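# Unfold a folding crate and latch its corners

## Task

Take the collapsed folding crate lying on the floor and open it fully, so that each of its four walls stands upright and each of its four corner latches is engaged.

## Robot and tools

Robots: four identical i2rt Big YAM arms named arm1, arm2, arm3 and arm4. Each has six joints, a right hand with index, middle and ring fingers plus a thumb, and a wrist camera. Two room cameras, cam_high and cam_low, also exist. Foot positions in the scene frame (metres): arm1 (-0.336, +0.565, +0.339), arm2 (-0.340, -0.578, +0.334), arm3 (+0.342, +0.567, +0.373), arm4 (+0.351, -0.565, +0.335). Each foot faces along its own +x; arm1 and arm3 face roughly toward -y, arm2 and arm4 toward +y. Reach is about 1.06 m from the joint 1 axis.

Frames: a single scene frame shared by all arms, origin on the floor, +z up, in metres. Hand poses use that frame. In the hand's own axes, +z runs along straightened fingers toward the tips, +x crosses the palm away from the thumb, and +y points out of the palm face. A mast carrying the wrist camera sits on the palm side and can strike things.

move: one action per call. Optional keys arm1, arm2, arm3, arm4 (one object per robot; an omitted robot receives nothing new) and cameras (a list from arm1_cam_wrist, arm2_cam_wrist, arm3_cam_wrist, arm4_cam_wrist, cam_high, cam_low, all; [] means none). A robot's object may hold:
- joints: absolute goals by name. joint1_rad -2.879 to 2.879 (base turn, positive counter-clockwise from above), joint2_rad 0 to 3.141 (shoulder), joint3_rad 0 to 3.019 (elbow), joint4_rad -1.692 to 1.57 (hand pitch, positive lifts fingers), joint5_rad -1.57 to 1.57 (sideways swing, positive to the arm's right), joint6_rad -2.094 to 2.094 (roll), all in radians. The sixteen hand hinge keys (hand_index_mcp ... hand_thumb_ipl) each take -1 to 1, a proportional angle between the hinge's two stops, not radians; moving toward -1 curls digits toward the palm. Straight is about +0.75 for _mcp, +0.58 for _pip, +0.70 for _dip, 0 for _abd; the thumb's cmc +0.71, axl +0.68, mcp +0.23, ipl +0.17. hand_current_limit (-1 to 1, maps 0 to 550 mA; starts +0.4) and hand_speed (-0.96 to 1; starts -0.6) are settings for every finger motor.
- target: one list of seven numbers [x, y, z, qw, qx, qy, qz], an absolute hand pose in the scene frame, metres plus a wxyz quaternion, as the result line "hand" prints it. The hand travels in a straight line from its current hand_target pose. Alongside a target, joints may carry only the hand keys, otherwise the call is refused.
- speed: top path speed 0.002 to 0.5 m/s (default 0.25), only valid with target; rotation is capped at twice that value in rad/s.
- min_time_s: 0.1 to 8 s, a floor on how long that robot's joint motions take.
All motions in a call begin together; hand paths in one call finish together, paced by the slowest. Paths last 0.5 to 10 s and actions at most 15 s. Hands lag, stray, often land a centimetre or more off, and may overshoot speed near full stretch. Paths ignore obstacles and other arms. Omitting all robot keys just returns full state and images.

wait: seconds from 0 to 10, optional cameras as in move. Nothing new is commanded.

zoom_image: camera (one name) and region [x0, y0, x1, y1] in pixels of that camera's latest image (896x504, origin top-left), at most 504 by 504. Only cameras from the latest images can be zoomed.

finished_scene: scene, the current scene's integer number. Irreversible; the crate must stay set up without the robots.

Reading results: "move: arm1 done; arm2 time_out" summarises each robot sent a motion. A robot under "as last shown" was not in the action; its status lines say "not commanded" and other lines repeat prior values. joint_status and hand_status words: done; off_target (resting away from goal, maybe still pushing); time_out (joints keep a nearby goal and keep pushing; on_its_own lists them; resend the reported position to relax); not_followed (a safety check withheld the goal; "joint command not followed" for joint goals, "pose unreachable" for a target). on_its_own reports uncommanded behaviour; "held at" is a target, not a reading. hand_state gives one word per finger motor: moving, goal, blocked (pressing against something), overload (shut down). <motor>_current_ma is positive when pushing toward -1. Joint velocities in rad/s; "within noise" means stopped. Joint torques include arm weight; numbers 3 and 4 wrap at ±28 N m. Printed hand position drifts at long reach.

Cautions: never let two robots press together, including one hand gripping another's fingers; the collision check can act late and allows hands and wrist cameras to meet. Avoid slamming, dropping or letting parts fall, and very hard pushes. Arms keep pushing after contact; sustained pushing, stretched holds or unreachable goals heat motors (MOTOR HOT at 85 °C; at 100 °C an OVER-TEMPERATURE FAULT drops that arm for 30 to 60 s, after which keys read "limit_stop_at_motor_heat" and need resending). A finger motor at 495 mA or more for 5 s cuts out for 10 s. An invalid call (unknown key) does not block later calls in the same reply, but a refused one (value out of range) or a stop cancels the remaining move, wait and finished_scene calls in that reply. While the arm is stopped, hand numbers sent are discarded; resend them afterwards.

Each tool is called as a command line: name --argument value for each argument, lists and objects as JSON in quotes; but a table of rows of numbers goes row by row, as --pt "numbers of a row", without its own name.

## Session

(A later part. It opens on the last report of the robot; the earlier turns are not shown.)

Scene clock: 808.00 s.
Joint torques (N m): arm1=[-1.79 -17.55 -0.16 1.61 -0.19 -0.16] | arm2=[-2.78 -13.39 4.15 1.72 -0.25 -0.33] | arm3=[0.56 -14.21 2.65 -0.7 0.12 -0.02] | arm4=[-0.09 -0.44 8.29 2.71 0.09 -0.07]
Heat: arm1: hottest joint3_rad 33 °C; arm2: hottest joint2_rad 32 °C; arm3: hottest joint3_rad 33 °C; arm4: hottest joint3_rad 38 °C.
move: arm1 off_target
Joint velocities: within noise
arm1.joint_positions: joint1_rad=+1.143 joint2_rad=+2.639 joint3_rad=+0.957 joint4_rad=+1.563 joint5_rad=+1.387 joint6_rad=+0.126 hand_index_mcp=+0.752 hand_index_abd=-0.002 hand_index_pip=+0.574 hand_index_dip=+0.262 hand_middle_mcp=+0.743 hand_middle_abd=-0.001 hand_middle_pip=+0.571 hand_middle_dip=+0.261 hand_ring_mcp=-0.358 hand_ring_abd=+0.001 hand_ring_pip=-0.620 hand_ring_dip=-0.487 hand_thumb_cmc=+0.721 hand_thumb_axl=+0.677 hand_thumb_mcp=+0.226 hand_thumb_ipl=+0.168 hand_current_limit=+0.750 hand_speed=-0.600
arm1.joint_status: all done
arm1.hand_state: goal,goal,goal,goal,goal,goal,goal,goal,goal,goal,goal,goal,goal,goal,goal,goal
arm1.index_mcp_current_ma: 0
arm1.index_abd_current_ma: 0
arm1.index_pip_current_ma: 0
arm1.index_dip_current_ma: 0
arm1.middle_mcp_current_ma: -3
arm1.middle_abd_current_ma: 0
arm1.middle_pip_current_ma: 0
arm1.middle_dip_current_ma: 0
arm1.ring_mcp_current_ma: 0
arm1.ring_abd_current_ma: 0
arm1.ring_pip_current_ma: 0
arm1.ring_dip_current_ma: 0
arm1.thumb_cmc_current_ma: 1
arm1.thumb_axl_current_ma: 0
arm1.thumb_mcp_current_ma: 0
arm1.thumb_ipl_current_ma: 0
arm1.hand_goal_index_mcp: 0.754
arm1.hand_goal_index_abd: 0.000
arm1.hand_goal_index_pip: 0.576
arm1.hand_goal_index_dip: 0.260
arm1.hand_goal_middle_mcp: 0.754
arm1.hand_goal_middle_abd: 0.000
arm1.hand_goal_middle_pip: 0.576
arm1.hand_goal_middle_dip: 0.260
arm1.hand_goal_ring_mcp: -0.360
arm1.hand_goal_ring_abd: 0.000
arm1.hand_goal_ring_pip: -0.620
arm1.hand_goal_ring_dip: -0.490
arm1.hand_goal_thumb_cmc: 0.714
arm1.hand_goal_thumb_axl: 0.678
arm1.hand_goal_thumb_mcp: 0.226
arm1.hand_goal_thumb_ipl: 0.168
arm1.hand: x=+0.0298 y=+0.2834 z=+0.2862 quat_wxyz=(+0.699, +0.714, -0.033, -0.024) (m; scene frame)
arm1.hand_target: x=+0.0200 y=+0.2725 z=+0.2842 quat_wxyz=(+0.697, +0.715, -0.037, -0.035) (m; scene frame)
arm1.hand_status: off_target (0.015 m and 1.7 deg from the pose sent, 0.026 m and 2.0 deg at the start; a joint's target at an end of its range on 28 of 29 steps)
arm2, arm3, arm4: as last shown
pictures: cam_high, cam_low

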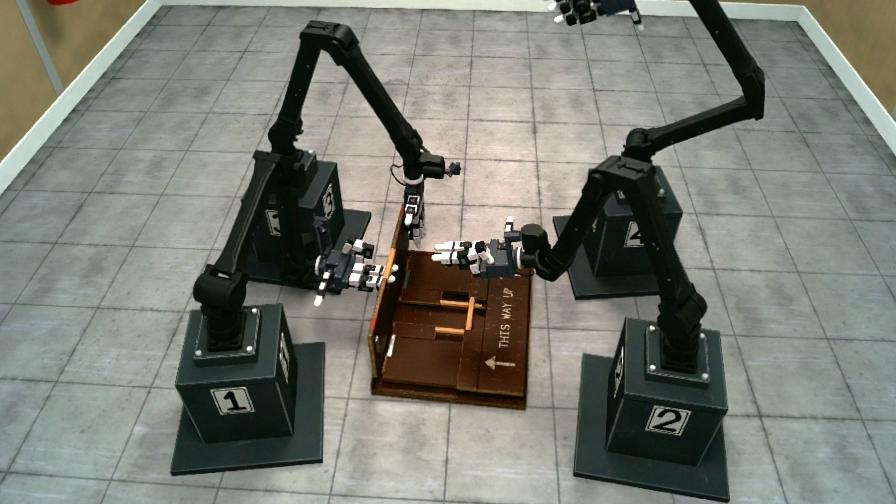

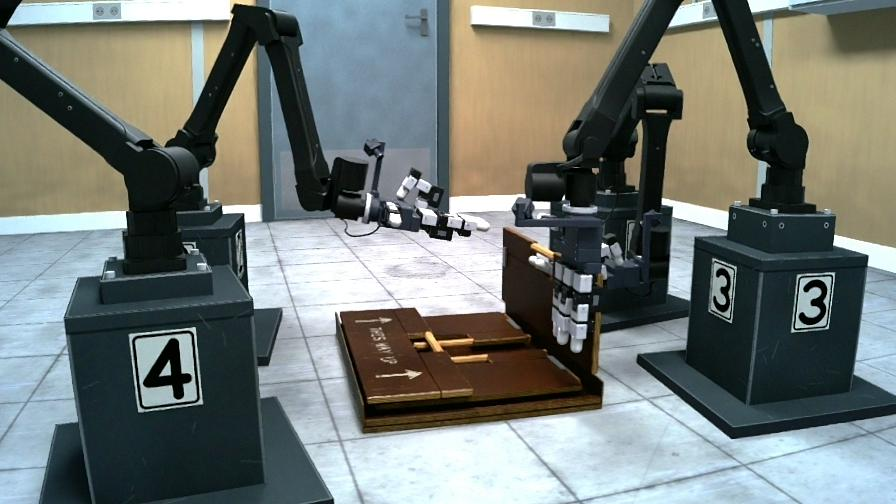

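move --arm1 '{"target": [0.020, 0.278, 0.289, 0.7063, 0.7063, -0.0345, -0.0345], "speed": 0.08, "joints": {"hand_index_dip": -0.05, "hand_middle_dip": -0.05}}'

move --arm3 '{"target": [0.24, 0.035, 0.258, 0, 0.9988, -0.0488, 0], "speed": 0.06}' --cameras '["cam_high", "cam_low"]'

zoom_image --camera "cam_high" --region '[280, 180, 480, 380]'

zoom_image --camera "cam_low" --region '[450, 180, 650, 380]'

Scene clock: 814.13 s.
Joint torques (N m): arm1=[-0.44 -18.2 -0.32 1.61 0.37 -0.16] | arm2=[-2.78 -13.39 4.15 1.72 -0.25 -0.33] | arm3=[0.5 -14.15 2.69 -0.7 0.12 -0.02] | arm4=[-0.15 -0.44 8.32 2.66 0.09 -0.06]
Heat: arm1: hottest joint3_rad 33 °C; arm2: hottest joint2_rad 32 °C; arm3: hottest joint3_rad 33 °C; arm4: hottest joint3_rad 38 °C.
move: arm1 off_target
Joint velocities: within noise
arm1.joint_positions: joint1_rad=+1.139 joint2_rad=+2.634 joint3_rad=+0.947 joint4_rad=+1.563 joint5_rad=+1.384 joint6_rad=+0.125 hand_index_mcp=+0.775 hand_index_abd=-0.003 hand_index_pip=+0.586 hand_index_dip=-0.031 hand_middle_mcp=+0.762 hand_middle_abd=-0.005 hand_middle_pip=+0.585 hand_middle_dip=-0.011 hand_ring_mcp=-0.358 hand_ring_abd=+0.001 hand_ring_pip=-0.620 hand_ring_dip=-0.487 hand_thumb_cmc=+0.721 hand_thumb_axl=+0.677 hand_thumb_mcp=+0.226 hand_thumb_ipl=+0.168 hand_current_limit=+0.750 hand_speed=-0.600
arm1.joint_status: hand_middle_dip off_target (ended at -0.011, target -0.050); the others done
arm1.hand_state: blocked,goal,goal,goal,goal,goal,goal,blocked,goal,goal,goal,goal,goal,goal,goal,goal
arm1.index_mcp_current_ma: 9
arm1.index_abd_current_ma: 0
arm1.index_pip_current_ma: 2
arm1.index_dip_current_ma: 7
arm1.middle_mcp_current_ma: 2
arm1.middle_abd_current_ma: 0
arm1.middle_pip_current_ma: 2
arm1.middle_dip_current_ma: 28
arm1.ring_mcp_current_ma: 0
arm1.ring_abd_current_ma: 0
arm1.ring_pip_current_ma: 0
arm1.ring_dip_current_ma: 0
arm1.thumb_cmc_current_ma: 1
arm1.thumb_axl_current_ma: 0
arm1.thumb_mcp_current_ma: 0
arm1.thumb_ipl_current_ma: 0
arm1.hand_goal_index_mcp: 0.754
arm1.hand_goal_index_abd: 0.000
arm1.hand_goal_index_pip: 0.576
arm1.hand_goal_index_dip: -0.050
arm1.hand_goal_middle_mcp: 0.754
arm1.hand_goal_middle_abd: 0.000
arm1.hand_goal_middle_pip: 0.576
arm1.hand_goal_middle_dip: -0.050
arm1.hand_goal_ring_mcp: -0.360
arm1.hand_goal_ring_abd: 0.000
arm1.hand_goal_ring_pip: -0.620
arm1.hand_goal_ring_dip: -0.490
arm1.hand_goal_thumb_cmc: 0.714
arm1.hand_goal_thumb_axl: 0.678
arm1.hand_goal_thumb_mcp: 0.226
arm1.hand_goal_thumb_ipl: 0.168
arm1.hand: x=+0.0271 y=+0.2825 z=+0.2877 quat_wxyz=(+0.698, +0.715, -0.032, -0.026) (m; scene frame)
arm1.hand_target: x=+0.0202 y=+0.2781 z=+0.2890 quat_wxyz=(+0.698, +0.714, -0.037, -0.035) (m; scene frame)
arm1.hand_status: done (0.008 m and 1.7 deg from the pose sent, 0.012 m and 1.7 deg at the start; a joint's target at an end of its range on 28 of 29 steps)
arm2, arm4: as last shown
arm3.joint_positions: joint1_rad=-0.029 joint2_rad=+1.966 joint3_rad=+0.942 joint4_rad=-0.499 joint5_rad=+0.000 joint6_rad=-0.070 hand_index_mcp=+0.750 hand_index_abd=+0.000 hand_index_pip=+0.577 hand_index_dip=+0.696 hand_middle_mcp=+0.697 hand_middle_abd=+0.000 hand_middle_pip=+0.577 hand_middle_dip=+0.696 hand_ring_mcp=+0.754 hand_ring_abd=+0.000 hand_ring_pip=+0.577 hand_ring_dip=+0.696 hand_thumb_cmc=+0.715 hand_thumb_axl=+0.677 hand_thumb_mcp=+0.224 hand_thumb_ipl=+0.168 hand_current_limit=+0.750 hand_speed=-0.600
arm3.joint_status: not commanded
arm3.hand_state: goal,goal,goal,goal,blocked,goal,goal,goal,goal,goal,goal,goal,goal,goal,goal,goal
arm3.index_mcp_current_ma: -1
arm3.index_abd_current_ma: 0
arm3.index_pip_current_ma: 0
arm3.index_dip_current_ma: 0
arm3.middle_mcp_current_ma: -80
arm3.middle_abd_current_ma: 0
arm3.middle_pip_current_ma: 0
arm3.middle_dip_current_ma: 0
arm3.ring_mcp_current_ma: 0
arm3.ring_abd_current_ma: 0
arm3.ring_pip_current_ma: 0
arm3.ring_dip_current_ma: 0
arm3.thumb_cmc_current_ma: 0
arm3.thumb_axl_current_ma: 0
arm3.thumb_mcp_current_ma: 0
arm3.thumb_ipl_current_ma: 0
arm3.hand_goal_index_mcp: 0.754
arm3.hand_goal_index_abd: 0.000
arm3.hand_goal_index_pip: 0.576
arm3.hand_goal_index_dip: 0.696
arm3.hand_goal_middle_mcp: 0.754
arm3.hand_goal_middle_abd: 0.000
arm3.hand_goal_middle_pip: 0.576
arm3.hand_goal_middle_dip: 0.696
arm3.hand_goal_ring_mcp: 0.754
arm3.hand_goal_ring_abd: 0.000
arm3.hand_goal_ring_pip: 0.576
arm3.hand_goal_ring_dip: 0.696
arm3.hand_goal_thumb_cmc: 0.714
arm3.hand_goal_thumb_axl: 0.678
arm3.hand_goal_thumb_mcp: 0.226
arm3.hand_goal_thumb_ipl: 0.168
arm3.hand: x=+0.2457 y=+0.0478 z=+0.2624 quat_wxyz=(+0.029, +0.999, -0.041, -0.001) (m; scene frame)
arm3.hand_target: x=+0.2405 y=+0.0715 z=+0.2529 quat_wxyz=(+0.000, +0.999, -0.049, +0.000) (m; scene frame)
arm3.hand_status: not commanded
pictures: none

Scene clock: 815.37 s.
Joint torques (N m): arm1=[-0.5 -18.26 -0.29 1.59 0.38 -0.16] | arm2=[-2.78 -13.33 4.16 1.73 -0.25 -0.33] | arm3=[1.49 -13.74 7.24 -0.1 0.12 0.11] | arm4=[-0.09 -0.38 8.34 2.7 0.08 -0.06]
Heat: arm1: hottest joint3_rad 33 °C; arm2: hottest joint2_rad 32 °C; arm3: hottest joint3_rad 33 °C; arm4: hottest joint3_rad 38 °C.
move: arm3 done
Joint velocities: within noise
arm1, arm4: as last shown
arm2.joint_positions: joint1_rad=-0.562 joint2_rad=+2.138 joint3_rad=+0.848 joint4_rad=+1.093 joint5_rad=-0.602 joint6_rad=-0.102 hand_index_mcp=+0.762 hand_index_abd=+0.000 hand_index_pip=+0.576 hand_index_dip=+0.694 hand_middle_mcp=+0.762 hand_middle_abd=-0.001 hand_middle_pip=+0.576 hand_middle_dip=+0.694 hand_ring_mcp=-0.360 hand_ring_abd=+0.001 hand_ring_pip=-0.619 hand_ring_dip=-0.493 hand_thumb_cmc=+0.722 hand_thumb_axl=+0.677 hand_thumb_mcp=+0.223 hand_thumb_ipl=+0.168 hand_current_limit=+0.750 hand_speed=-0.600
arm2.joint_status: not commanded
arm2.hand_state: goal,goal,goal,goal,goal,goal,goal,goal,goal,goal,goal,goal,goal,goal,goal,goal
arm2.index_mcp_current_ma: 3
arm2.index_abd_current_ma: 0
arm2.index_pip_current_ma: 0
arm2.index_dip_current_ma: 0
arm2.middle_mcp_current_ma: 3
arm2.middle_abd_current_ma: 0
arm2.middle_pip_current_ma: 0
arm2.middle_dip_current_ma: 0
arm2.ring_mcp_current_ma: 0
arm2.ring_abd_current_ma: 0
arm2.ring_pip_current_ma: 0
arm2.ring_dip_current_ma: 0
arm2.thumb_cmc_current_ma: 2
arm2.thumb_axl_current_ma: 0
arm2.thumb_mcp_current_ma: -1
arm2.thumb_ipl_current_ma: 0
arm2.hand_goal_index_mcp: 0.754
arm2.hand_goal_index_abd: 0.000
arm2.hand_goal_index_pip: 0.576
arm2.hand_goal_index_dip: 0.696
arm2.hand_goal_middle_mcp: 0.754
arm2.hand_goal_middle_abd: 0.000
arm2.hand_goal_middle_pip: 0.576
arm2.hand_goal_middle_dip: 0.696
arm2.hand_goal_ring_mcp: -0.360
arm2.hand_goal_ring_abd: 0.000
arm2.hand_goal_ring_pip: -0.620
arm2.hand_goal_ring_dip: -0.490
arm2.hand_goal_thumb_cmc: 0.714
arm2.hand_goal_thumb_axl: 0.678
arm2.hand_goal_thumb_mcp: 0.226
arm2.hand_goal_thumb_ipl: 0.168
arm2.hand: x=+0.0010 y=-0.0462 z=+0.4224 quat_wxyz=(+0.029, +0.040, +0.761, +0.647) (m; scene frame)
arm2.hand_target: x=+0.0001 y=-0.0500 z=+0.4199 quat_wxyz=(+0.031, +0.038, +0.764, +0.643) (m; scene frame)
arm2.hand_status: not commanded
arm3.joint_positions: joint1_rad=-0.029 joint2_rad=+1.997 joint3_rad=+1.004 joint4_rad=-0.587 joint5_rad=+0.000 joint6_rad=-0.070 hand_index_mcp=+0.750 hand_index_abd=+0.000 hand_index_pip=+0.577 hand_index_dip=+0.696 hand_middle_mcp=+0.735 hand_middle_abd=+0.000 hand_middle_pip=+0.577 hand_middle_dip=+0.696 hand_ring_mcp=+0.754 hand_ring_abd=+0.000 hand_ring_pip=+0.577 hand_ring_dip=+0.696 hand_thumb_cmc=+0.715 hand_thumb_axl=+0.677 hand_thumb_mcp=+0.224 hand_thumb_ipl=+0.168 hand_current_limit=+0.750 hand_speed=-0.600
arm3.joint_status: not commanded
arm3.hand_state: goal,goal,goal,goal,goal,goal,goal,goal,goal,goal,goal,goal,goal,goal,goal,goal
arm3.index_mcp_current_ma: -1
arm3.index_abd_current_ma: 0
arm3.index_pip_current_ma: 0
arm3.index_dip_current_ma: 0
arm3.middle_mcp_current_ma: -12
arm3.middle_abd_current_ma: 0
arm3.middle_pip_current_ma: 0
arm3.middle_dip_current_ma: 0
arm3.ring_mcp_current_ma: 0
arm3.ring_abd_current_ma: 0
arm3.ring_pip_current_ma: 0
arm3.ring_dip_current_ma: 0
arm3.thumb_cmc_current_ma: 0
arm3.thumb_axl_current_ma: 0
arm3.thumb_mcp_current_ma: 0
arm3.thumb_ipl_current_ma: 0
arm3.hand_goal_index_mcp: 0.754
arm3.hand_goal_index_abd: 0.000
arm3.hand_goal_index_pip: 0.576
arm3.hand_goal_index_dip: 0.696
arm3.hand_goal_middle_mcp: 0.754
arm3.hand_goal_middle_abd: 0.000
arm3.hand_goal_middle_pip: 0.576
arm3.hand_goal_middle_dip: 0.696
arm3.hand_goal_ring_mcp: 0.754
arm3.hand_goal_ring_abd: 0.000
arm3.hand_goal_ring_pip: 0.576
arm3.hand_goal_ring_dip: 0.696
arm3.hand_goal_thumb_cmc: 0.714
arm3.hand_goal_thumb_axl: 0.678
arm3.hand_goal_thumb_mcp: 0.226
arm3.hand_goal_thumb_ipl: 0.168
arm3.hand: x=+0.2448 y=+0.0419 z=+0.2568 quat_wxyz=(+0.000, +0.999, -0.041, +0.002) (m; scene frame)
arm3.hand_target: x=+0.2401 y=+0.0353 z=+0.2580 quat_wxyz=(+0.000, +0.999, -0.049, +0.000) (m; scene frame)
arm3.hand_status: done (0.008 m and 0.9 deg from the pose sent, 0.015 m and 3.4 deg at the start)
pictures: cam_high, cam_low

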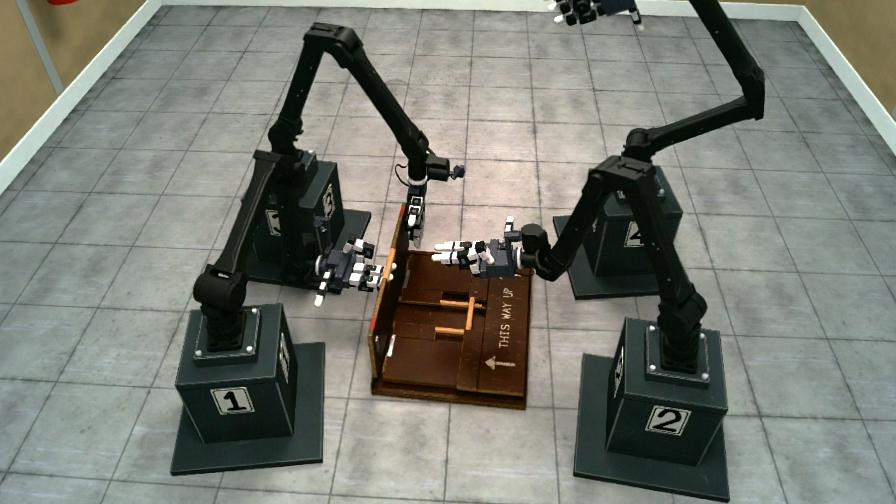

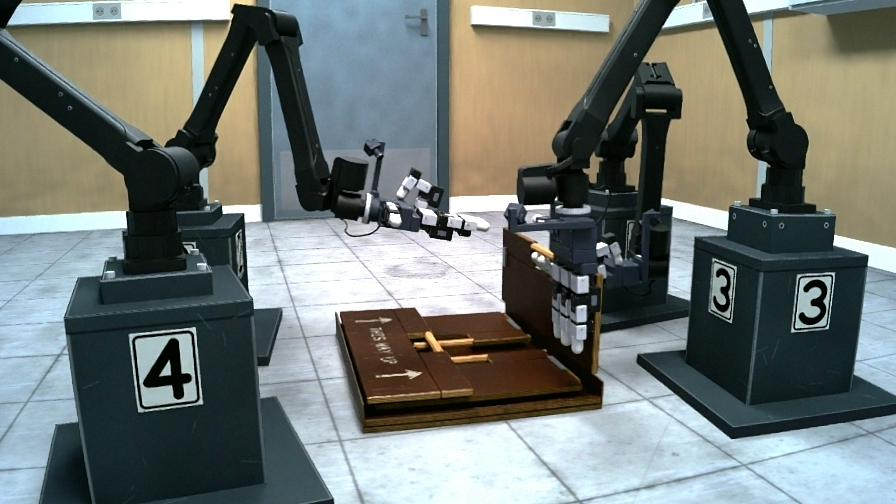

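Scaled by 2.520.

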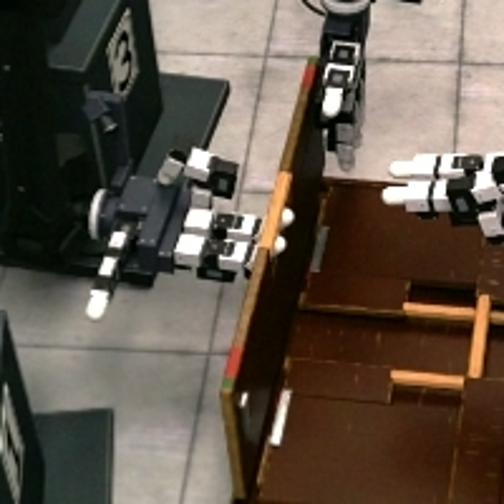

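Scaled by 2.520.

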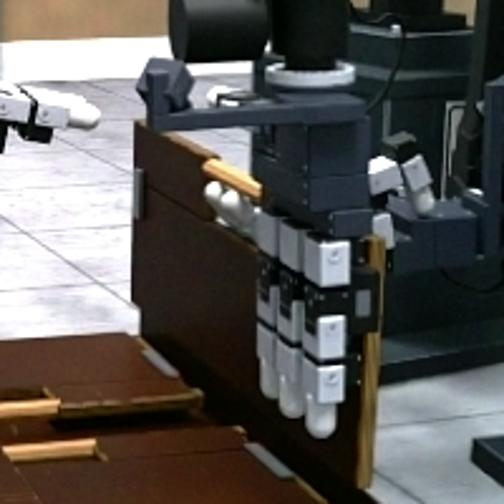

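move --arm3 '{"target": [0.24, 0.0, 0.262, 0, 0.9988, -0.0488, 0], "speed": 0.05}' --cameras '["cam_high", "cam_low"]'

zoom_image --camera "cam_high" --region '[280, 180, 480, 380]'

zoom_image --camera "cam_low" --region '[450, 180, 650, 380]'

Scene clock: 819.17 s.
Joint torques (N m): arm1=[-0.44 -18.26 -0.35 1.59 0.38 -0.15] | arm2=[-2.78 -13.39 4.15 1.7 -0.25 -0.33] | arm3=[2.37 -15.21 8.31 0.05 0.09 0.15] | arm4=[-0.15 -0.5 8.34 2.7 0.09 -0.08]
Heat: arm1: hottest joint3_rad 33 °C; arm2: hottest joint2_rad 31 °C; arm3: hottest joint3_rad 33 °C; arm4: hottest joint3_rad 38 °C.
move: arm3 off_target
Joint velocities: within noise
arm1, arm2, arm4: as last shown
arm1.hand_target: x=+0.0202 y=+0.2781 z=+0.2889 quat_wxyz=(+0.698, +0.714, -0.037, -0.035) (m; scene frame)
arm3.joint_positions: joint1_rad=-0.029 joint2_rad=+2.048 joint3_rad=+1.107 joint4_rad=-0.658 joint5_rad=+0.000 joint6_rad=-0.064 hand_index_mcp=+0.750 hand_index_abd=+0.000 hand_index_pip=+0.577 hand_index_dip=+0.696 hand_middle_mcp=+0.748 hand_middle_abd=+0.000 hand_middle_pip=+0.577 hand_middle_dip=+0.696 hand_ring_mcp=+0.754 hand_ring_abd=+0.000 hand_ring_pip=+0.577 hand_ring_dip=+0.696 hand_thumb_cmc=+0.715 hand_thumb_axl=+0.677 hand_thumb_mcp=+0.224 hand_thumb_ipl=+0.168 hand_current_limit=+0.750 hand_speed=-0.600
arm3.joint_status: not commanded
arm3.hand_state: goal,goal,goal,goal,goal,goal,goal,goal,goal,goal,goal,goal,goal,goal,goal,goal
arm3.index_mcp_current_ma: -1
arm3.index_abd_current_ma: 0
arm3.index_pip_current_ma: 0
arm3.index_dip_current_ma: 0
arm3.middle_mcp_current_ma: -2
arm3.middle_abd_current_ma: 0
arm3.middle_pip_current_ma: 0
arm3.middle_dip_current_ma: 0
arm3.ring_mcp_current_ma: 0
arm3.ring_abd_current_ma: 0
arm3.ring_pip_current_ma: 0
arm3.ring_dip_current_ma: 0
arm3.thumb_cmc_current_ma: 0
arm3.thumb_axl_current_ma: 0
arm3.thumb_mcp_current_ma: 0
arm3.thumb_ipl_current_ma: 0
arm3.hand_goal_index_mcp: 0.754
arm3.hand_goal_index_abd: 0.000
arm3.hand_goal_index_pip: 0.576
arm3.hand_goal_index_dip: 0.696
arm3.hand_goal_middle_mcp: 0.754
arm3.hand_goal_middle_abd: 0.000
arm3.hand_goal_middle_pip: 0.576
arm3.hand_goal_middle_dip: 0.696
arm3.hand_goal_ring_mcp: 0.754
arm3.hand_goal_ring_abd: 0.000
arm3.hand_goal_ring_pip: 0.576
arm3.hand_goal_ring_dip: 0.696
arm3.hand_goal_thumb_cmc: 0.714
arm3.hand_goal_thumb_axl: 0.678
arm3.hand_goal_thumb_mcp: 0.226
arm3.hand_goal_thumb_ipl: 0.168
arm3.hand: x=+0.2400 y=+0.0147 z=+0.2554 quat_wxyz=(-0.009, +0.999, -0.044, +0.002) (m; scene frame)
arm3.hand_target: x=+0.2402 y=+0.0003 z=+0.2622 quat_wxyz=(+0.000, +0.999, -0.049, +0.000) (m; scene frame)
arm3.hand_status: off_target (0.016 m and 1.2 deg from the pose sent, 0.042 m and 0.9 deg at the start)
pictures: cam_high, cam_low

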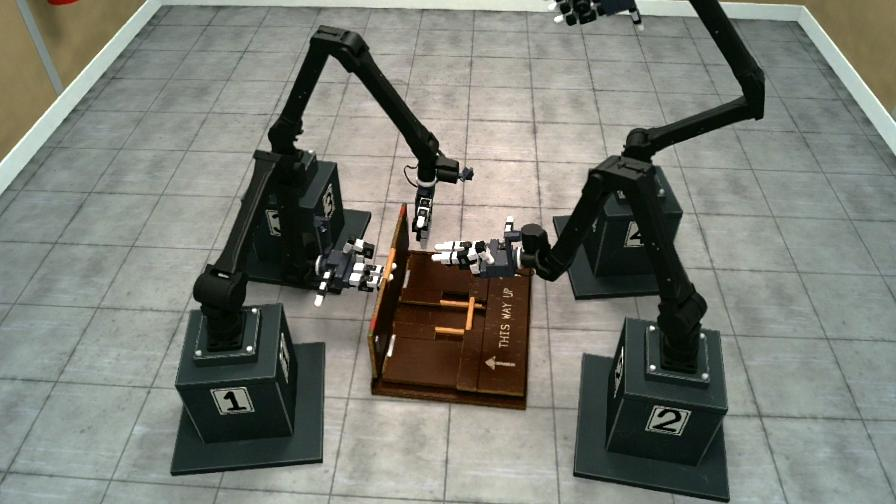

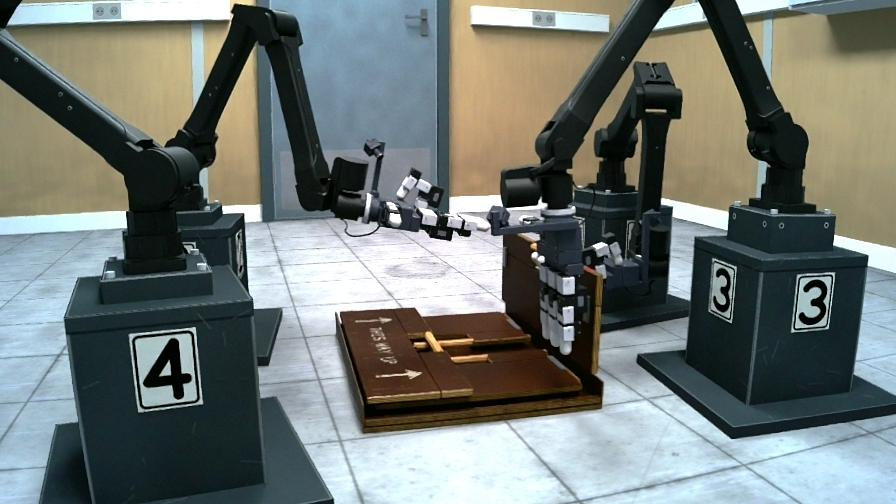

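Scaled by 2.520.

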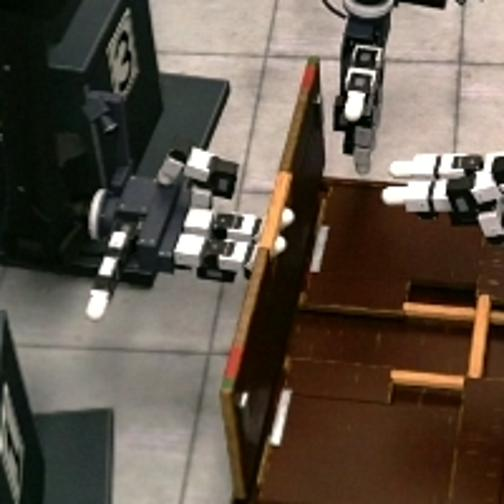

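Scaled by 2.520.

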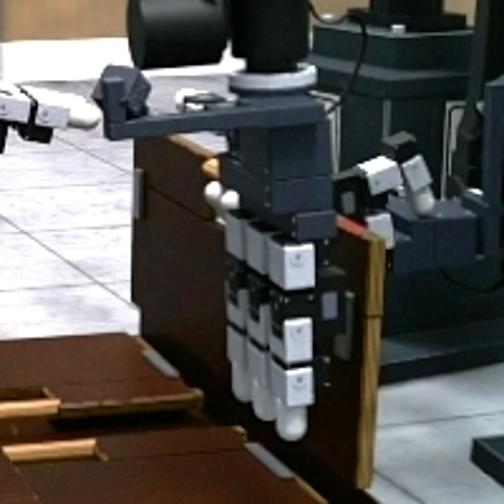

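move --arm2 '{"target": [-0.22, -0.16, 0.60, 0, 0.0488, 0.9988, 0], "speed": 0.3, "joints": {"hand_index_dip": 0.696, "hand_middle_dip": 0.696, "hand_ring_mcp": 0.754, "hand_ring_pip": 0.577, "hand_ring_dip": 0.696}}'

move --arm3 '{"target": [0.20, -0.03, 0.42, 0, 0.9988, -0.0488, 0], "speed": 0.25, "joints": {"hand_ring_mcp": -0.36, "hand_ring_pip": -0.62, "hand_ring_dip": -0.49}}'

move --arm3 '{"target": [0.018, -0.10, 0.25, 0, 0.9988, -0.0488, 0], "speed": 0.2}' --cameras '["cam_high", "cam_low", "arm3_cam_wrist"]'

zoom_image --camera "cam_high" --region '[400, 220, 540, 360]'

zoom_image --camera "cam_low" --region '[380, 260, 520, 380]'

zoom_image --camera "arm3_cam_wrist" --region '[300, 0, 560, 200]'

Scene clock: 854.07 s.
Joint torques (N m): arm1=[-0.5 -18.26 -0.32 1.61 0.38 -0.16] | arm2=[-1.55 -5.48 14.24 -0.44 0.28 0.14] | arm3=[2.37 -15.27 8.32 0.01 0.09 0.15] | arm4=[-0.21 -0.44 8.29 2.7 0.09 -0.06]
Heat: arm1: hottest joint3_rad 32 °C; arm2: hottest joint2_rad 31 °C; arm3: hottest joint3_rad 35 °C; arm4: hottest joint3_rad 38 °C.
move: arm2 off_target
Joint velocities: within noise
arm1, arm3, arm4: as last shown
arm2.joint_positions: joint1_rad=-0.125 joint2_rad=+1.231 joint3_rad=+1.190 joint4_rad=-1.569 joint5_rad=-0.008 joint6_rad=-0.182 hand_index_mcp=+0.755 hand_index_abd=+0.000 hand_index_pip=+0.576 hand_index_dip=+0.694 hand_middle_mcp=+0.755 hand_middle_abd=-0.001 hand_middle_pip=+0.576 hand_middle_dip=+0.694 hand_ring_mcp=+0.755 hand_ring_abd=+0.001 hand_ring_pip=+0.577 hand_ring_dip=+0.693 hand_thumb_cmc=+0.716 hand_thumb_axl=+0.677 hand_thumb_mcp=+0.223 hand_thumb_ipl=+0.168 hand_current_limit=+0.750 hand_speed=-0.600
arm2.joint_status: all done
arm2.hand_state: goal,goal,goal,goal,goal,goal,goal,goal,goal,goal,goal,goal,goal,goal,goal,goal
arm2.index_mcp_current_ma: 0
arm2.index_abd_current_ma: 0
arm2.index_pip_current_ma: 0
arm2.index_dip_current_ma: 0
arm2.middle_mcp_current_ma: 0
arm2.middle_abd_current_ma: 0
arm2.middle_pip_current_ma: 0
arm2.middle_dip_current_ma: 0
arm2.ring_mcp_current_ma: 0
arm2.ring_abd_current_ma: 0
arm2.ring_pip_current_ma: 0
arm2.ring_dip_current_ma: 0
arm2.thumb_cmc_current_ma: 0
arm2.thumb_axl_current_ma: 0
arm2.thumb_mcp_current_ma: -1
arm2.thumb_ipl_current_ma: 0
arm2.hand_goal_index_mcp: 0.754
arm2.hand_goal_index_abd: 0.000
arm2.hand_goal_index_pip: 0.576
arm2.hand_goal_index_dip: 0.696
arm2.hand_goal_middle_mcp: 0.754
arm2.hand_goal_middle_abd: 0.000
arm2.hand_goal_middle_pip: 0.576
arm2.hand_goal_middle_dip: 0.696
arm2.hand_goal_ring_mcp: 0.754
arm2.hand_goal_ring_abd: 0.000
arm2.hand_goal_ring_pip: 0.578
arm2.hand_goal_ring_dip: 0.696
arm2.hand_goal_thumb_cmc: 0.714
arm2.hand_goal_thumb_axl: 0.678
arm2.hand_goal_thumb_mcp: 0.226
arm2.hand_goal_thumb_ipl: 0.168
arm2.hand: x=-0.2228 y=-0.1758 z=+0.5785 quat_wxyz=(-0.006, +0.045, +0.999, -0.017) (m; scene frame)
arm2.hand_target: x=-0.2204 y=-0.1610 z=+0.5999 quat_wxyz=(+0.000, +0.049, +0.999, +0.001) (m; scene frame)
arm2.hand_status: off_target (0.027 m and 2.2 deg from the pose sent, 0.305 m and 80.8 deg at the start)
arm3.hand: x=+0.2400 y=+0.0148 z=+0.2554 quat_wxyz=(-0.009, +0.999, -0.044, +0.002) (m; scene frame)
arm3.hand_target: x=+0.2402 y=+0.0004 z=+0.2622 quat_wxyz=(+0.000, +0.999, -0.049, +0.000) (m; scene frame)
pictures: none

Scene clock: 855.57 s.
Joint torques (N m): arm1=[-0.56 -18.26 -0.31 1.59 0.38 -0.16] | arm2=[-1.61 -5.48 14.24 -0.43 0.28 0.14] | arm3=[1.08 -16.03 11.62 0.03 0 -0.13] | arm4=[-0.21 -0.5 8.34 2.7 0.08 -0.07]
Heat: arm1: hottest joint3_rad 32 °C; arm2: hottest joint2_rad 31 °C; arm3: hottest joint3_rad 35 °C; arm4: hottest joint3_rad 38 °C.
move: arm3 off_target
Joint velocities: within noise
arm1, arm2, arm4: as last shown
arm3.joint_positions: joint1_rad=-0.078 joint2_rad=+1.859 joint3_rad=+1.312 joint4_rad=-1.066 joint5_rad=+0.004 joint6_rad=-0.097 hand_index_mcp=+0.750 hand_index_abd=+0.000 hand_index_pip=+0.577 hand_index_dip=+0.696 hand_middle_mcp=+0.748 hand_middle_abd=+0.000 hand_middle_pip=+0.577 hand_middle_dip=+0.696 hand_ring_mcp=-0.342 hand_ring_abd=+0.000 hand_ring_pip=-0.616 hand_ring_dip=-0.487 hand_thumb_cmc=+0.715 hand_thumb_axl=+0.677 hand_thumb_mcp=+0.224 hand_thumb_ipl=+0.168 hand_current_limit=+0.750 hand_speed=-0.600
arm3.joint_status: all done
arm3.hand_state: goal,goal,goal,goal,goal,goal,goal,goal,goal,goal,goal,goal,goal,goal,goal,goal
arm3.index_mcp_current_ma: -1
arm3.index_abd_current_ma: 0
arm3.index_pip_current_ma: 0
arm3.index_dip_current_ma: 0
arm3.middle_mcp_current_ma: -2
arm3.middle_abd_current_ma: 0
arm3.middle_pip_current_ma: 0
arm3.middle_dip_current_ma: 0
arm3.ring_mcp_current_ma: 11
arm3.ring_abd_current_ma: 0
arm3.ring_pip_current_ma: 1
arm3.ring_dip_current_ma: 0
arm3.thumb_cmc_current_ma: 0
arm3.thumb_axl_current_ma: 0
arm3.thumb_mcp_current_ma: 0
arm3.thumb_ipl_current_ma: 0
arm3.hand_goal_index_mcp: 0.754
arm3.hand_goal_index_abd: 0.000
arm3.hand_goal_index_pip: 0.576
arm3.hand_goal_index_dip: 0.696
arm3.hand_goal_middle_mcp: 0.754
arm3.hand_goal_middle_abd: 0.000
arm3.hand_goal_middle_pip: 0.576
arm3.hand_goal_middle_dip: 0.696
arm3.hand_goal_ring_mcp: -0.360
arm3.hand_goal_ring_abd: 0.000
arm3.hand_goal_ring_pip: -0.620
arm3.hand_goal_ring_dip: -0.490
arm3.hand_goal_thumb_cmc: 0.714
arm3.hand_goal_thumb_axl: 0.678
arm3.hand_goal_thumb_mcp: 0.226
arm3.hand_goal_thumb_ipl: 0.168
arm3.hand: x=+0.2078 y=-0.0143 z=+0.4033 quat_wxyz=(-0.016, +0.999, -0.052, +0.002) (m; scene frame)
arm3.hand_target: x=+0.2001 y=-0.0292 z=+0.4203 quat_wxyz=(+0.000, +0.999, -0.049, +0.000) (m; scene frame)
arm3.hand_status: off_target (0.024 m and 1.9 deg from the pose sent, 0.175 m and 1.2 deg at the start)
pictures: none

Scene clock: 857.83 s.
Joint torques (N m): arm1=[-0.5 -18.2 -0.32 1.58 0.38 -0.16] | arm2=[-1.55 -5.54 14.26 -0.43 0.28 0.13] | arm3=[1.61 -22.12 10.93 0.02 -0.06 -0.15] | arm4=[-0.15 -0.44 8.34 2.7 0.08 -0.06]
Heat: arm1: hottest joint3_rad 32 °C; arm2: hottest joint2_rad 31 °C; arm3: hottest joint3_rad 35 °C; arm4: hottest joint3_rad 38 °C.
move: arm3 off_target
Joint velocities: within noise
arm1, arm2, arm4: as last shown
arm3.joint_positions: joint1_rad=-0.337 joint2_rad=+2.385 joint3_rad=+1.722 joint4_rad=-0.949 joint5_rad=+0.007 joint6_rad=-0.350 hand_index_mcp=+0.750 hand_index_abd=+0.000 hand_index_pip=+0.577 hand_index_dip=+0.696 hand_middle_mcp=+0.748 hand_middle_abd=+0.000 hand_middle_pip=+0.577 hand_middle_dip=+0.696 hand_ring_mcp=-0.342 hand_ring_abd=+0.000 hand_ring_pip=-0.616 hand_ring_dip=-0.487 hand_thumb_cmc=+0.715 hand_thumb_axl=+0.677 hand_thumb_mcp=+0.223 hand_thumb_ipl=+0.168 hand_current_limit=+0.750 hand_speed=-0.600
arm3.joint_status: not commanded
arm3.hand_state: goal,goal,goal,goal,goal,goal,goal,goal,goal,goal,goal,goal,goal,goal,goal,goal
arm3.index_mcp_current_ma: -1
arm3.index_abd_current_ma: 0
arm3.index_pip_current_ma: 0
arm3.index_dip_current_ma: 0
arm3.middle_mcp_current_ma: -1
arm3.middle_abd_current_ma: 0
arm3.middle_pip_current_ma: 0
arm3.middle_dip_current_ma: 0
arm3.ring_mcp_current_ma: 11
arm3.ring_abd_current_ma: 0
arm3.ring_pip_current_ma: 1
arm3.ring_dip_current_ma: 0
arm3.thumb_cmc_current_ma: 0
arm3.thumb_axl_current_ma: 0
arm3.thumb_mcp_current_ma: 0
arm3.thumb_ipl_current_ma: 0
arm3.hand_goal_index_mcp: 0.754
arm3.hand_goal_index_abd: 0.000
arm3.hand_goal_index_pip: 0.576
arm3.hand_goal_index_dip: 0.696
arm3.hand_goal_middle_mcp: 0.754
arm3.hand_goal_middle_abd: 0.000
arm3.hand_goal_middle_pip: 0.576
arm3.hand_goal_middle_dip: 0.696
arm3.hand_goal_ring_mcp: -0.360
arm3.hand_goal_ring_abd: 0.000
arm3.hand_goal_ring_pip: -0.620
arm3.hand_goal_ring_dip: -0.490
arm3.hand_goal_thumb_cmc: 0.714
arm3.hand_goal_thumb_axl: 0.678
arm3.hand_goal_thumb_mcp: 0.226
arm3.hand_goal_thumb_ipl: 0.168
arm3.hand: x=+0.0274 y=-0.0841 z=+0.2340 quat_wxyz=(-0.015, +0.998, -0.055, +0.006) (m; scene frame)
arm3.hand_target: x=+0.0183 y=-0.0992 z=+0.2504 quat_wxyz=(+0.000, +0.999, -0.049, +0.000) (m; scene frame)
arm3.hand_status: off_target (0.024 m and 2.0 deg from the pose sent, 0.259 m and 1.9 deg at the start)
pictures: arm3_cam_wrist, cam_high, cam_low

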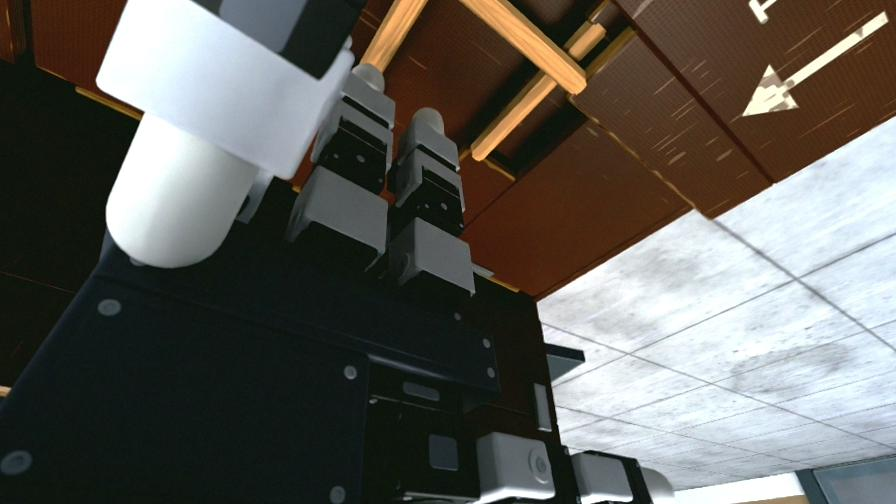

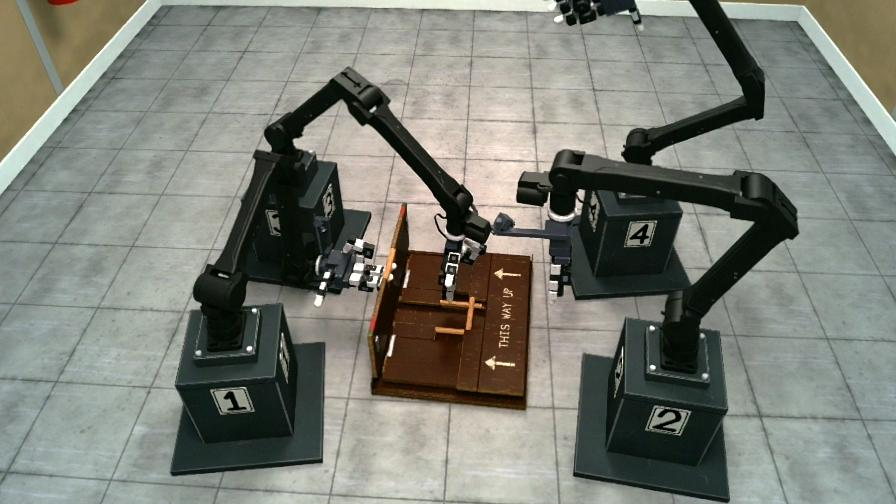

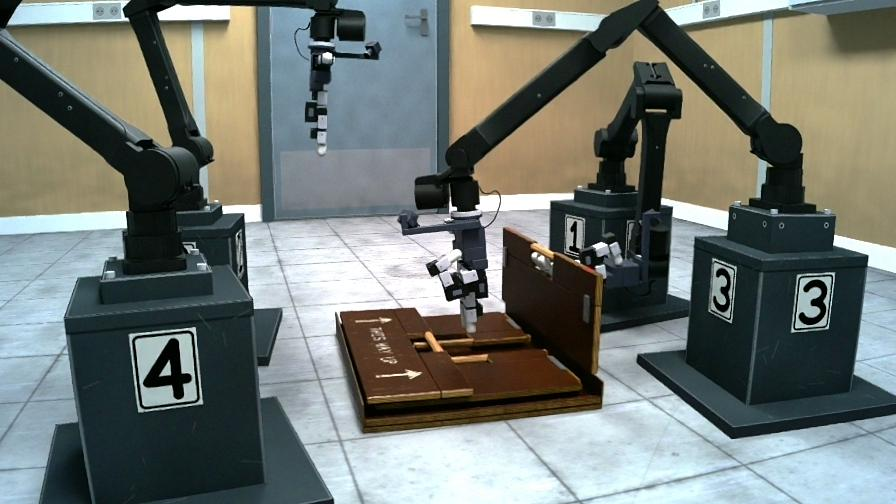

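Scaled by 3.600.

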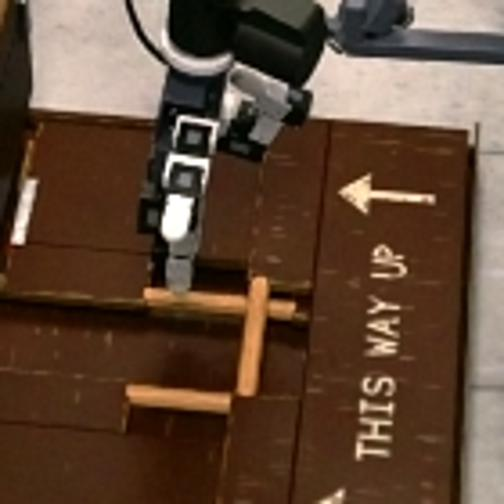

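Scaled by 3.600.

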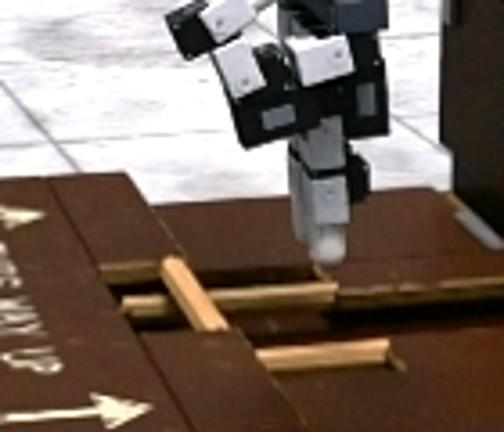

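Scaled by 1.938.

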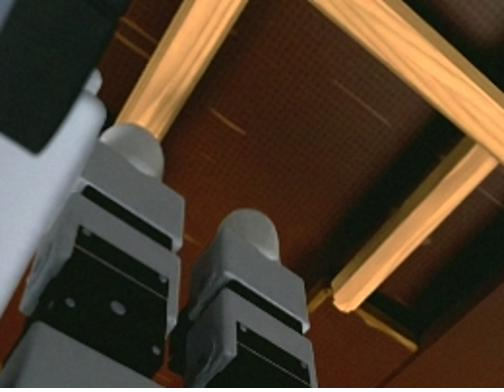

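move --arm3 '{"target": [-0.004, -0.133, 0.21, 0, 0.9988, -0.0488, 0], "speed": 0.12}' --cameras '["cam_high", "cam_low", "arm3_cam_wrist"]'

zoom_image --camera "cam_high" --region '[400, 250, 500, 350]'

zoom_image --camera "cam_low" --region '[400, 280, 500, 380]'

zoom_image --camera "arm3_cam_wrist" --region '[300, 0, 560, 200]'

Scene clock: 876.57 s.
Joint torques (N m): arm1=[-0.44 -18.32 -0.29 1.59 0.38 -0.16] | arm2=[-1.55 -5.54 14.24 -0.46 0.28 0.14] | arm3=[0.97 -23.82 11.29 -0.01 -0.06 -0.15] | arm4=[-0.26 -0.62 8.35 2.7 0.09 -0.07]
Heat: arm1: hottest joint3_rad 32 °C; arm2: hottest joint3_rad 33 °C; arm3: hottest joint3_rad 36 °C; arm4: hottest joint3_rad 38 °C.
move: arm3 off_target
Joint velocities: within noise
arm1, arm2: as last shown
arm3.joint_positions: joint1_rad=-0.337 joint2_rad=+2.548 joint3_rad=+1.924 joint4_rad=-0.992 joint5_rad=+0.007 joint6_rad=-0.357 hand_index_mcp=+0.750 hand_index_abd=+0.000 hand_index_pip=+0.577 hand_index_dip=+0.696 hand_middle_mcp=+0.749 hand_middle_abd=+0.000 hand_middle_pip=+0.577 hand_middle_dip=+0.696 hand_ring_mcp=-0.342 hand_ring_abd=+0.000 hand_ring_pip=-0.616 hand_ring_dip=-0.487 hand_thumb_cmc=+0.715 hand_thumb_axl=+0.677 hand_thumb_mcp=+0.223 hand_thumb_ipl=+0.168 hand_current_limit=+0.750 hand_speed=-0.600
arm3.joint_status: not commanded
arm3.hand_state: goal,goal,goal,goal,goal,goal,goal,goal,goal,goal,goal,goal,goal,goal,goal,goal
arm3.index_mcp_current_ma: -1
arm3.index_abd_current_ma: 0
arm3.index_pip_current_ma: 0
arm3.index_dip_current_ma: 0
arm3.middle_mcp_current_ma: -1
arm3.middle_abd_current_ma: 0
arm3.middle_pip_current_ma: 0
arm3.middle_dip_current_ma: 0
arm3.ring_mcp_current_ma: 11
arm3.ring_abd_current_ma: 0
arm3.ring_pip_current_ma: 1
arm3.ring_dip_current_ma: 0
arm3.thumb_cmc_current_ma: 0
arm3.thumb_axl_current_ma: 0
arm3.thumb_mcp_current_ma: 0
arm3.thumb_ipl_current_ma: 0
arm3.hand_goal_index_mcp: 0.754
arm3.hand_goal_index_abd: 0.000
arm3.hand_goal_index_pip: 0.576
arm3.hand_goal_index_dip: 0.696
arm3.hand_goal_middle_mcp: 0.754
arm3.hand_goal_middle_abd: 0.000
arm3.hand_goal_middle_pip: 0.576
arm3.hand_goal_middle_dip: 0.696
arm3.hand_goal_ring_mcp: -0.360
arm3.hand_goal_ring_abd: 0.000
arm3.hand_goal_ring_pip: -0.620
arm3.hand_goal_ring_dip: -0.490
arm3.hand_goal_thumb_cmc: 0.714
arm3.hand_goal_thumb_axl: 0.678
arm3.hand_goal_thumb_mcp: 0.226
arm3.hand_goal_thumb_ipl: 0.168
arm3.hand: x=+0.0112 y=-0.1188 z=+0.1910 quat_wxyz=(-0.017, +0.999, -0.051, +0.007) (m; scene frame)
arm3.hand_target: x=-0.0037 y=-0.1321 z=+0.2105 quat_wxyz=(+0.000, +0.999, -0.049, +0.000) (m; scene frame)
arm3.hand_status: off_target (0.028 m and 2.1 deg from the pose sent, 0.063 m and 2.0 deg at the start)
arm4.joint_positions: joint1_rad=-0.396 joint2_rad=+0.649 joint3_rad=+1.460 joint4_rad=-1.301 joint5_rad=-0.067 joint6_rad=+1.212 hand_index_mcp=+0.754 hand_index_abd=+0.001 hand_index_pip=+0.577 hand_index_dip=+0.696 hand_middle_mcp=+0.754 hand_middle_abd=+0.001 hand_middle_pip=+0.577 hand_middle_dip=+0.696 hand_ring_mcp=+0.754 hand_ring_abd=+0.001 hand_ring_pip=+0.577 hand_ring_dip=+0.696 hand_thumb_cmc=+0.714 hand_thumb_axl=+0.677 hand_thumb_mcp=+0.226 hand_thumb_ipl=+0.168 hand_current_limit=+0.400 hand_speed=-0.600
arm4.joint_status: not commanded
arm4.hand_state: goal,goal,goal,goal,goal,goal,goal,goal,goal,goal,goal,goal,goal,goal,goal,goal
arm4.index_mcp_current_ma: 0
arm4.index_abd_current_ma: 0
arm4.index_pip_current_ma: 0
arm4.index_dip_current_ma: 0
arm4.middle_mcp_current_ma: 0
arm4.middle_abd_current_ma: 0
arm4.middle_pip_current_ma: 0
arm4.middle_dip_current_ma: 0
arm4.ring_mcp_current_ma: 0
arm4.ring_abd_current_ma: 0
arm4.ring_pip_current_ma: 0
arm4.ring_dip_current_ma: 0
arm4.thumb_cmc_current_ma: 0
arm4.thumb_axl_current_ma: 0
arm4.thumb_mcp_current_ma: 0
arm4.thumb_ipl_current_ma: 0
arm4.hand_goal_index_mcp: 0.754
arm4.hand_goal_index_abd: 0.000
arm4.hand_goal_index_pip: 0.576
arm4.hand_goal_index_dip: 0.696
arm4.hand_goal_middle_mcp: 0.754
arm4.hand_goal_middle_abd: 0.000
arm4.hand_goal_middle_pip: 0.576
arm4.hand_goal_middle_dip: 0.696
arm4.hand_goal_ring_mcp: 0.754
arm4.hand_goal_ring_abd: 0.000
arm4.hand_goal_ring_pip: 0.576
arm4.hand_goal_ring_dip: 0.696
arm4.hand_goal_thumb_cmc: 0.714
arm4.hand_goal_thumb_axl: 0.678
arm4.hand_goal_thumb_mcp: 0.226
arm4.hand_goal_thumb_ipl: 0.168
arm4.hand: x=+0.4848 y=-0.3435 z=+0.9157 quat_wxyz=(-0.258, +0.561, +0.646, +0.448) (m; scene frame)
arm4.hand_target: x=+0.4839 y=-0.3462 z=+0.9292 quat_wxyz=(-0.264, +0.555, +0.641, +0.460) (m; scene frame)
arm4.hand_status: not commanded
pictures: arm3_cam_wrist, cam_high, cam_low

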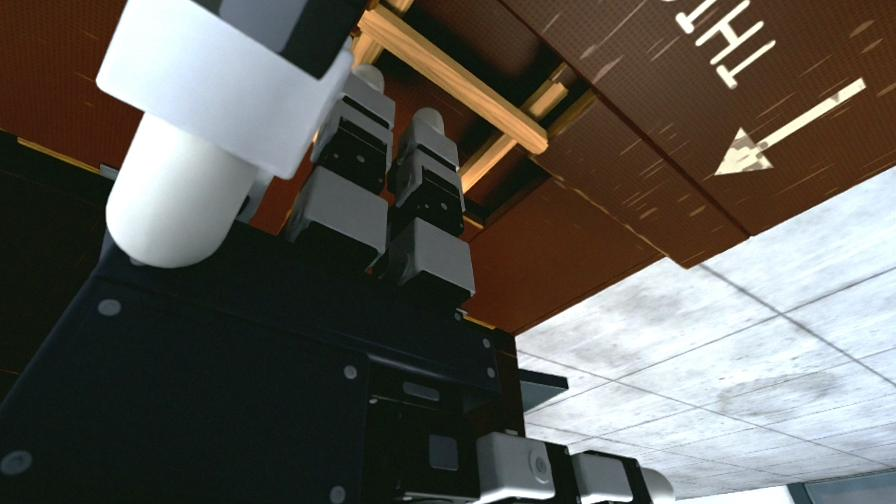

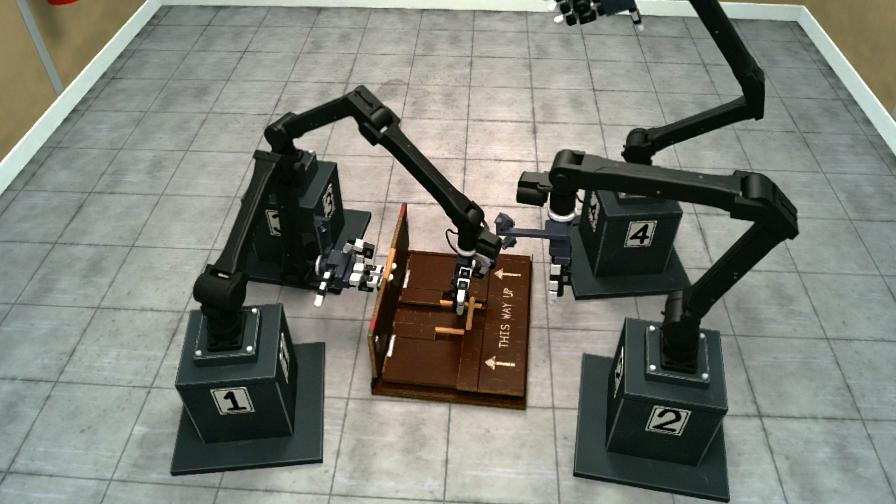

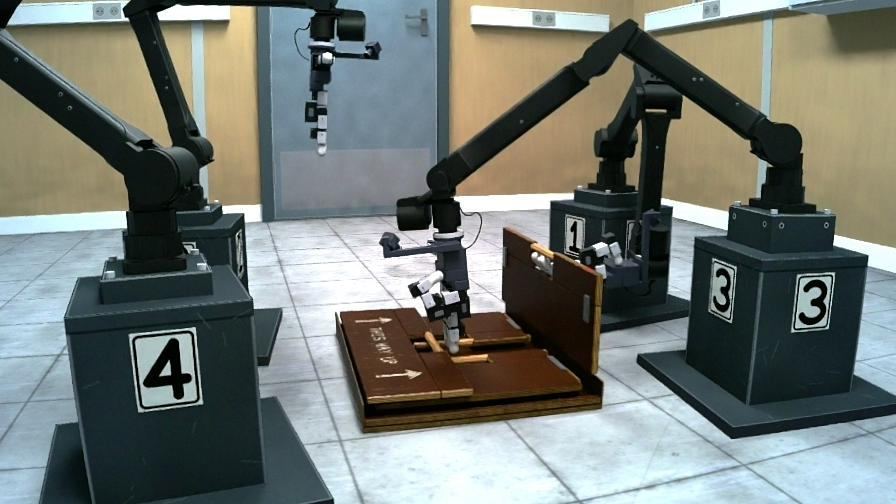

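Scaled by 5.040.

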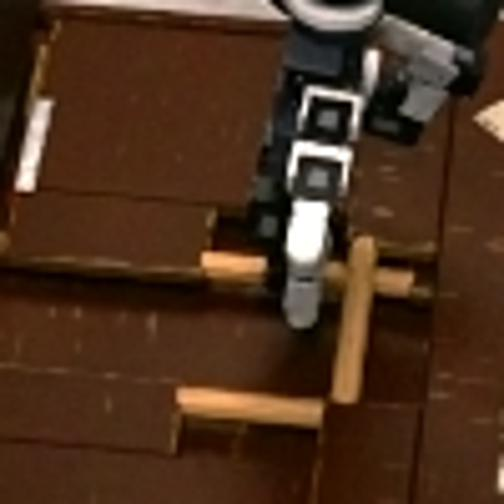

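Scaled by 5.040.

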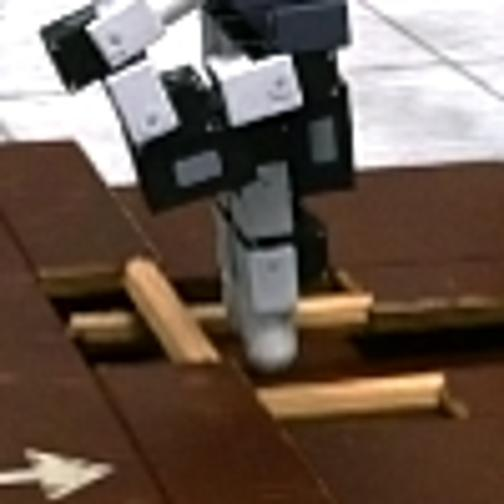

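Scaled by 1.938.

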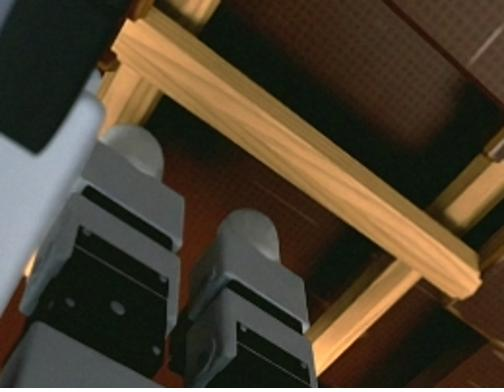

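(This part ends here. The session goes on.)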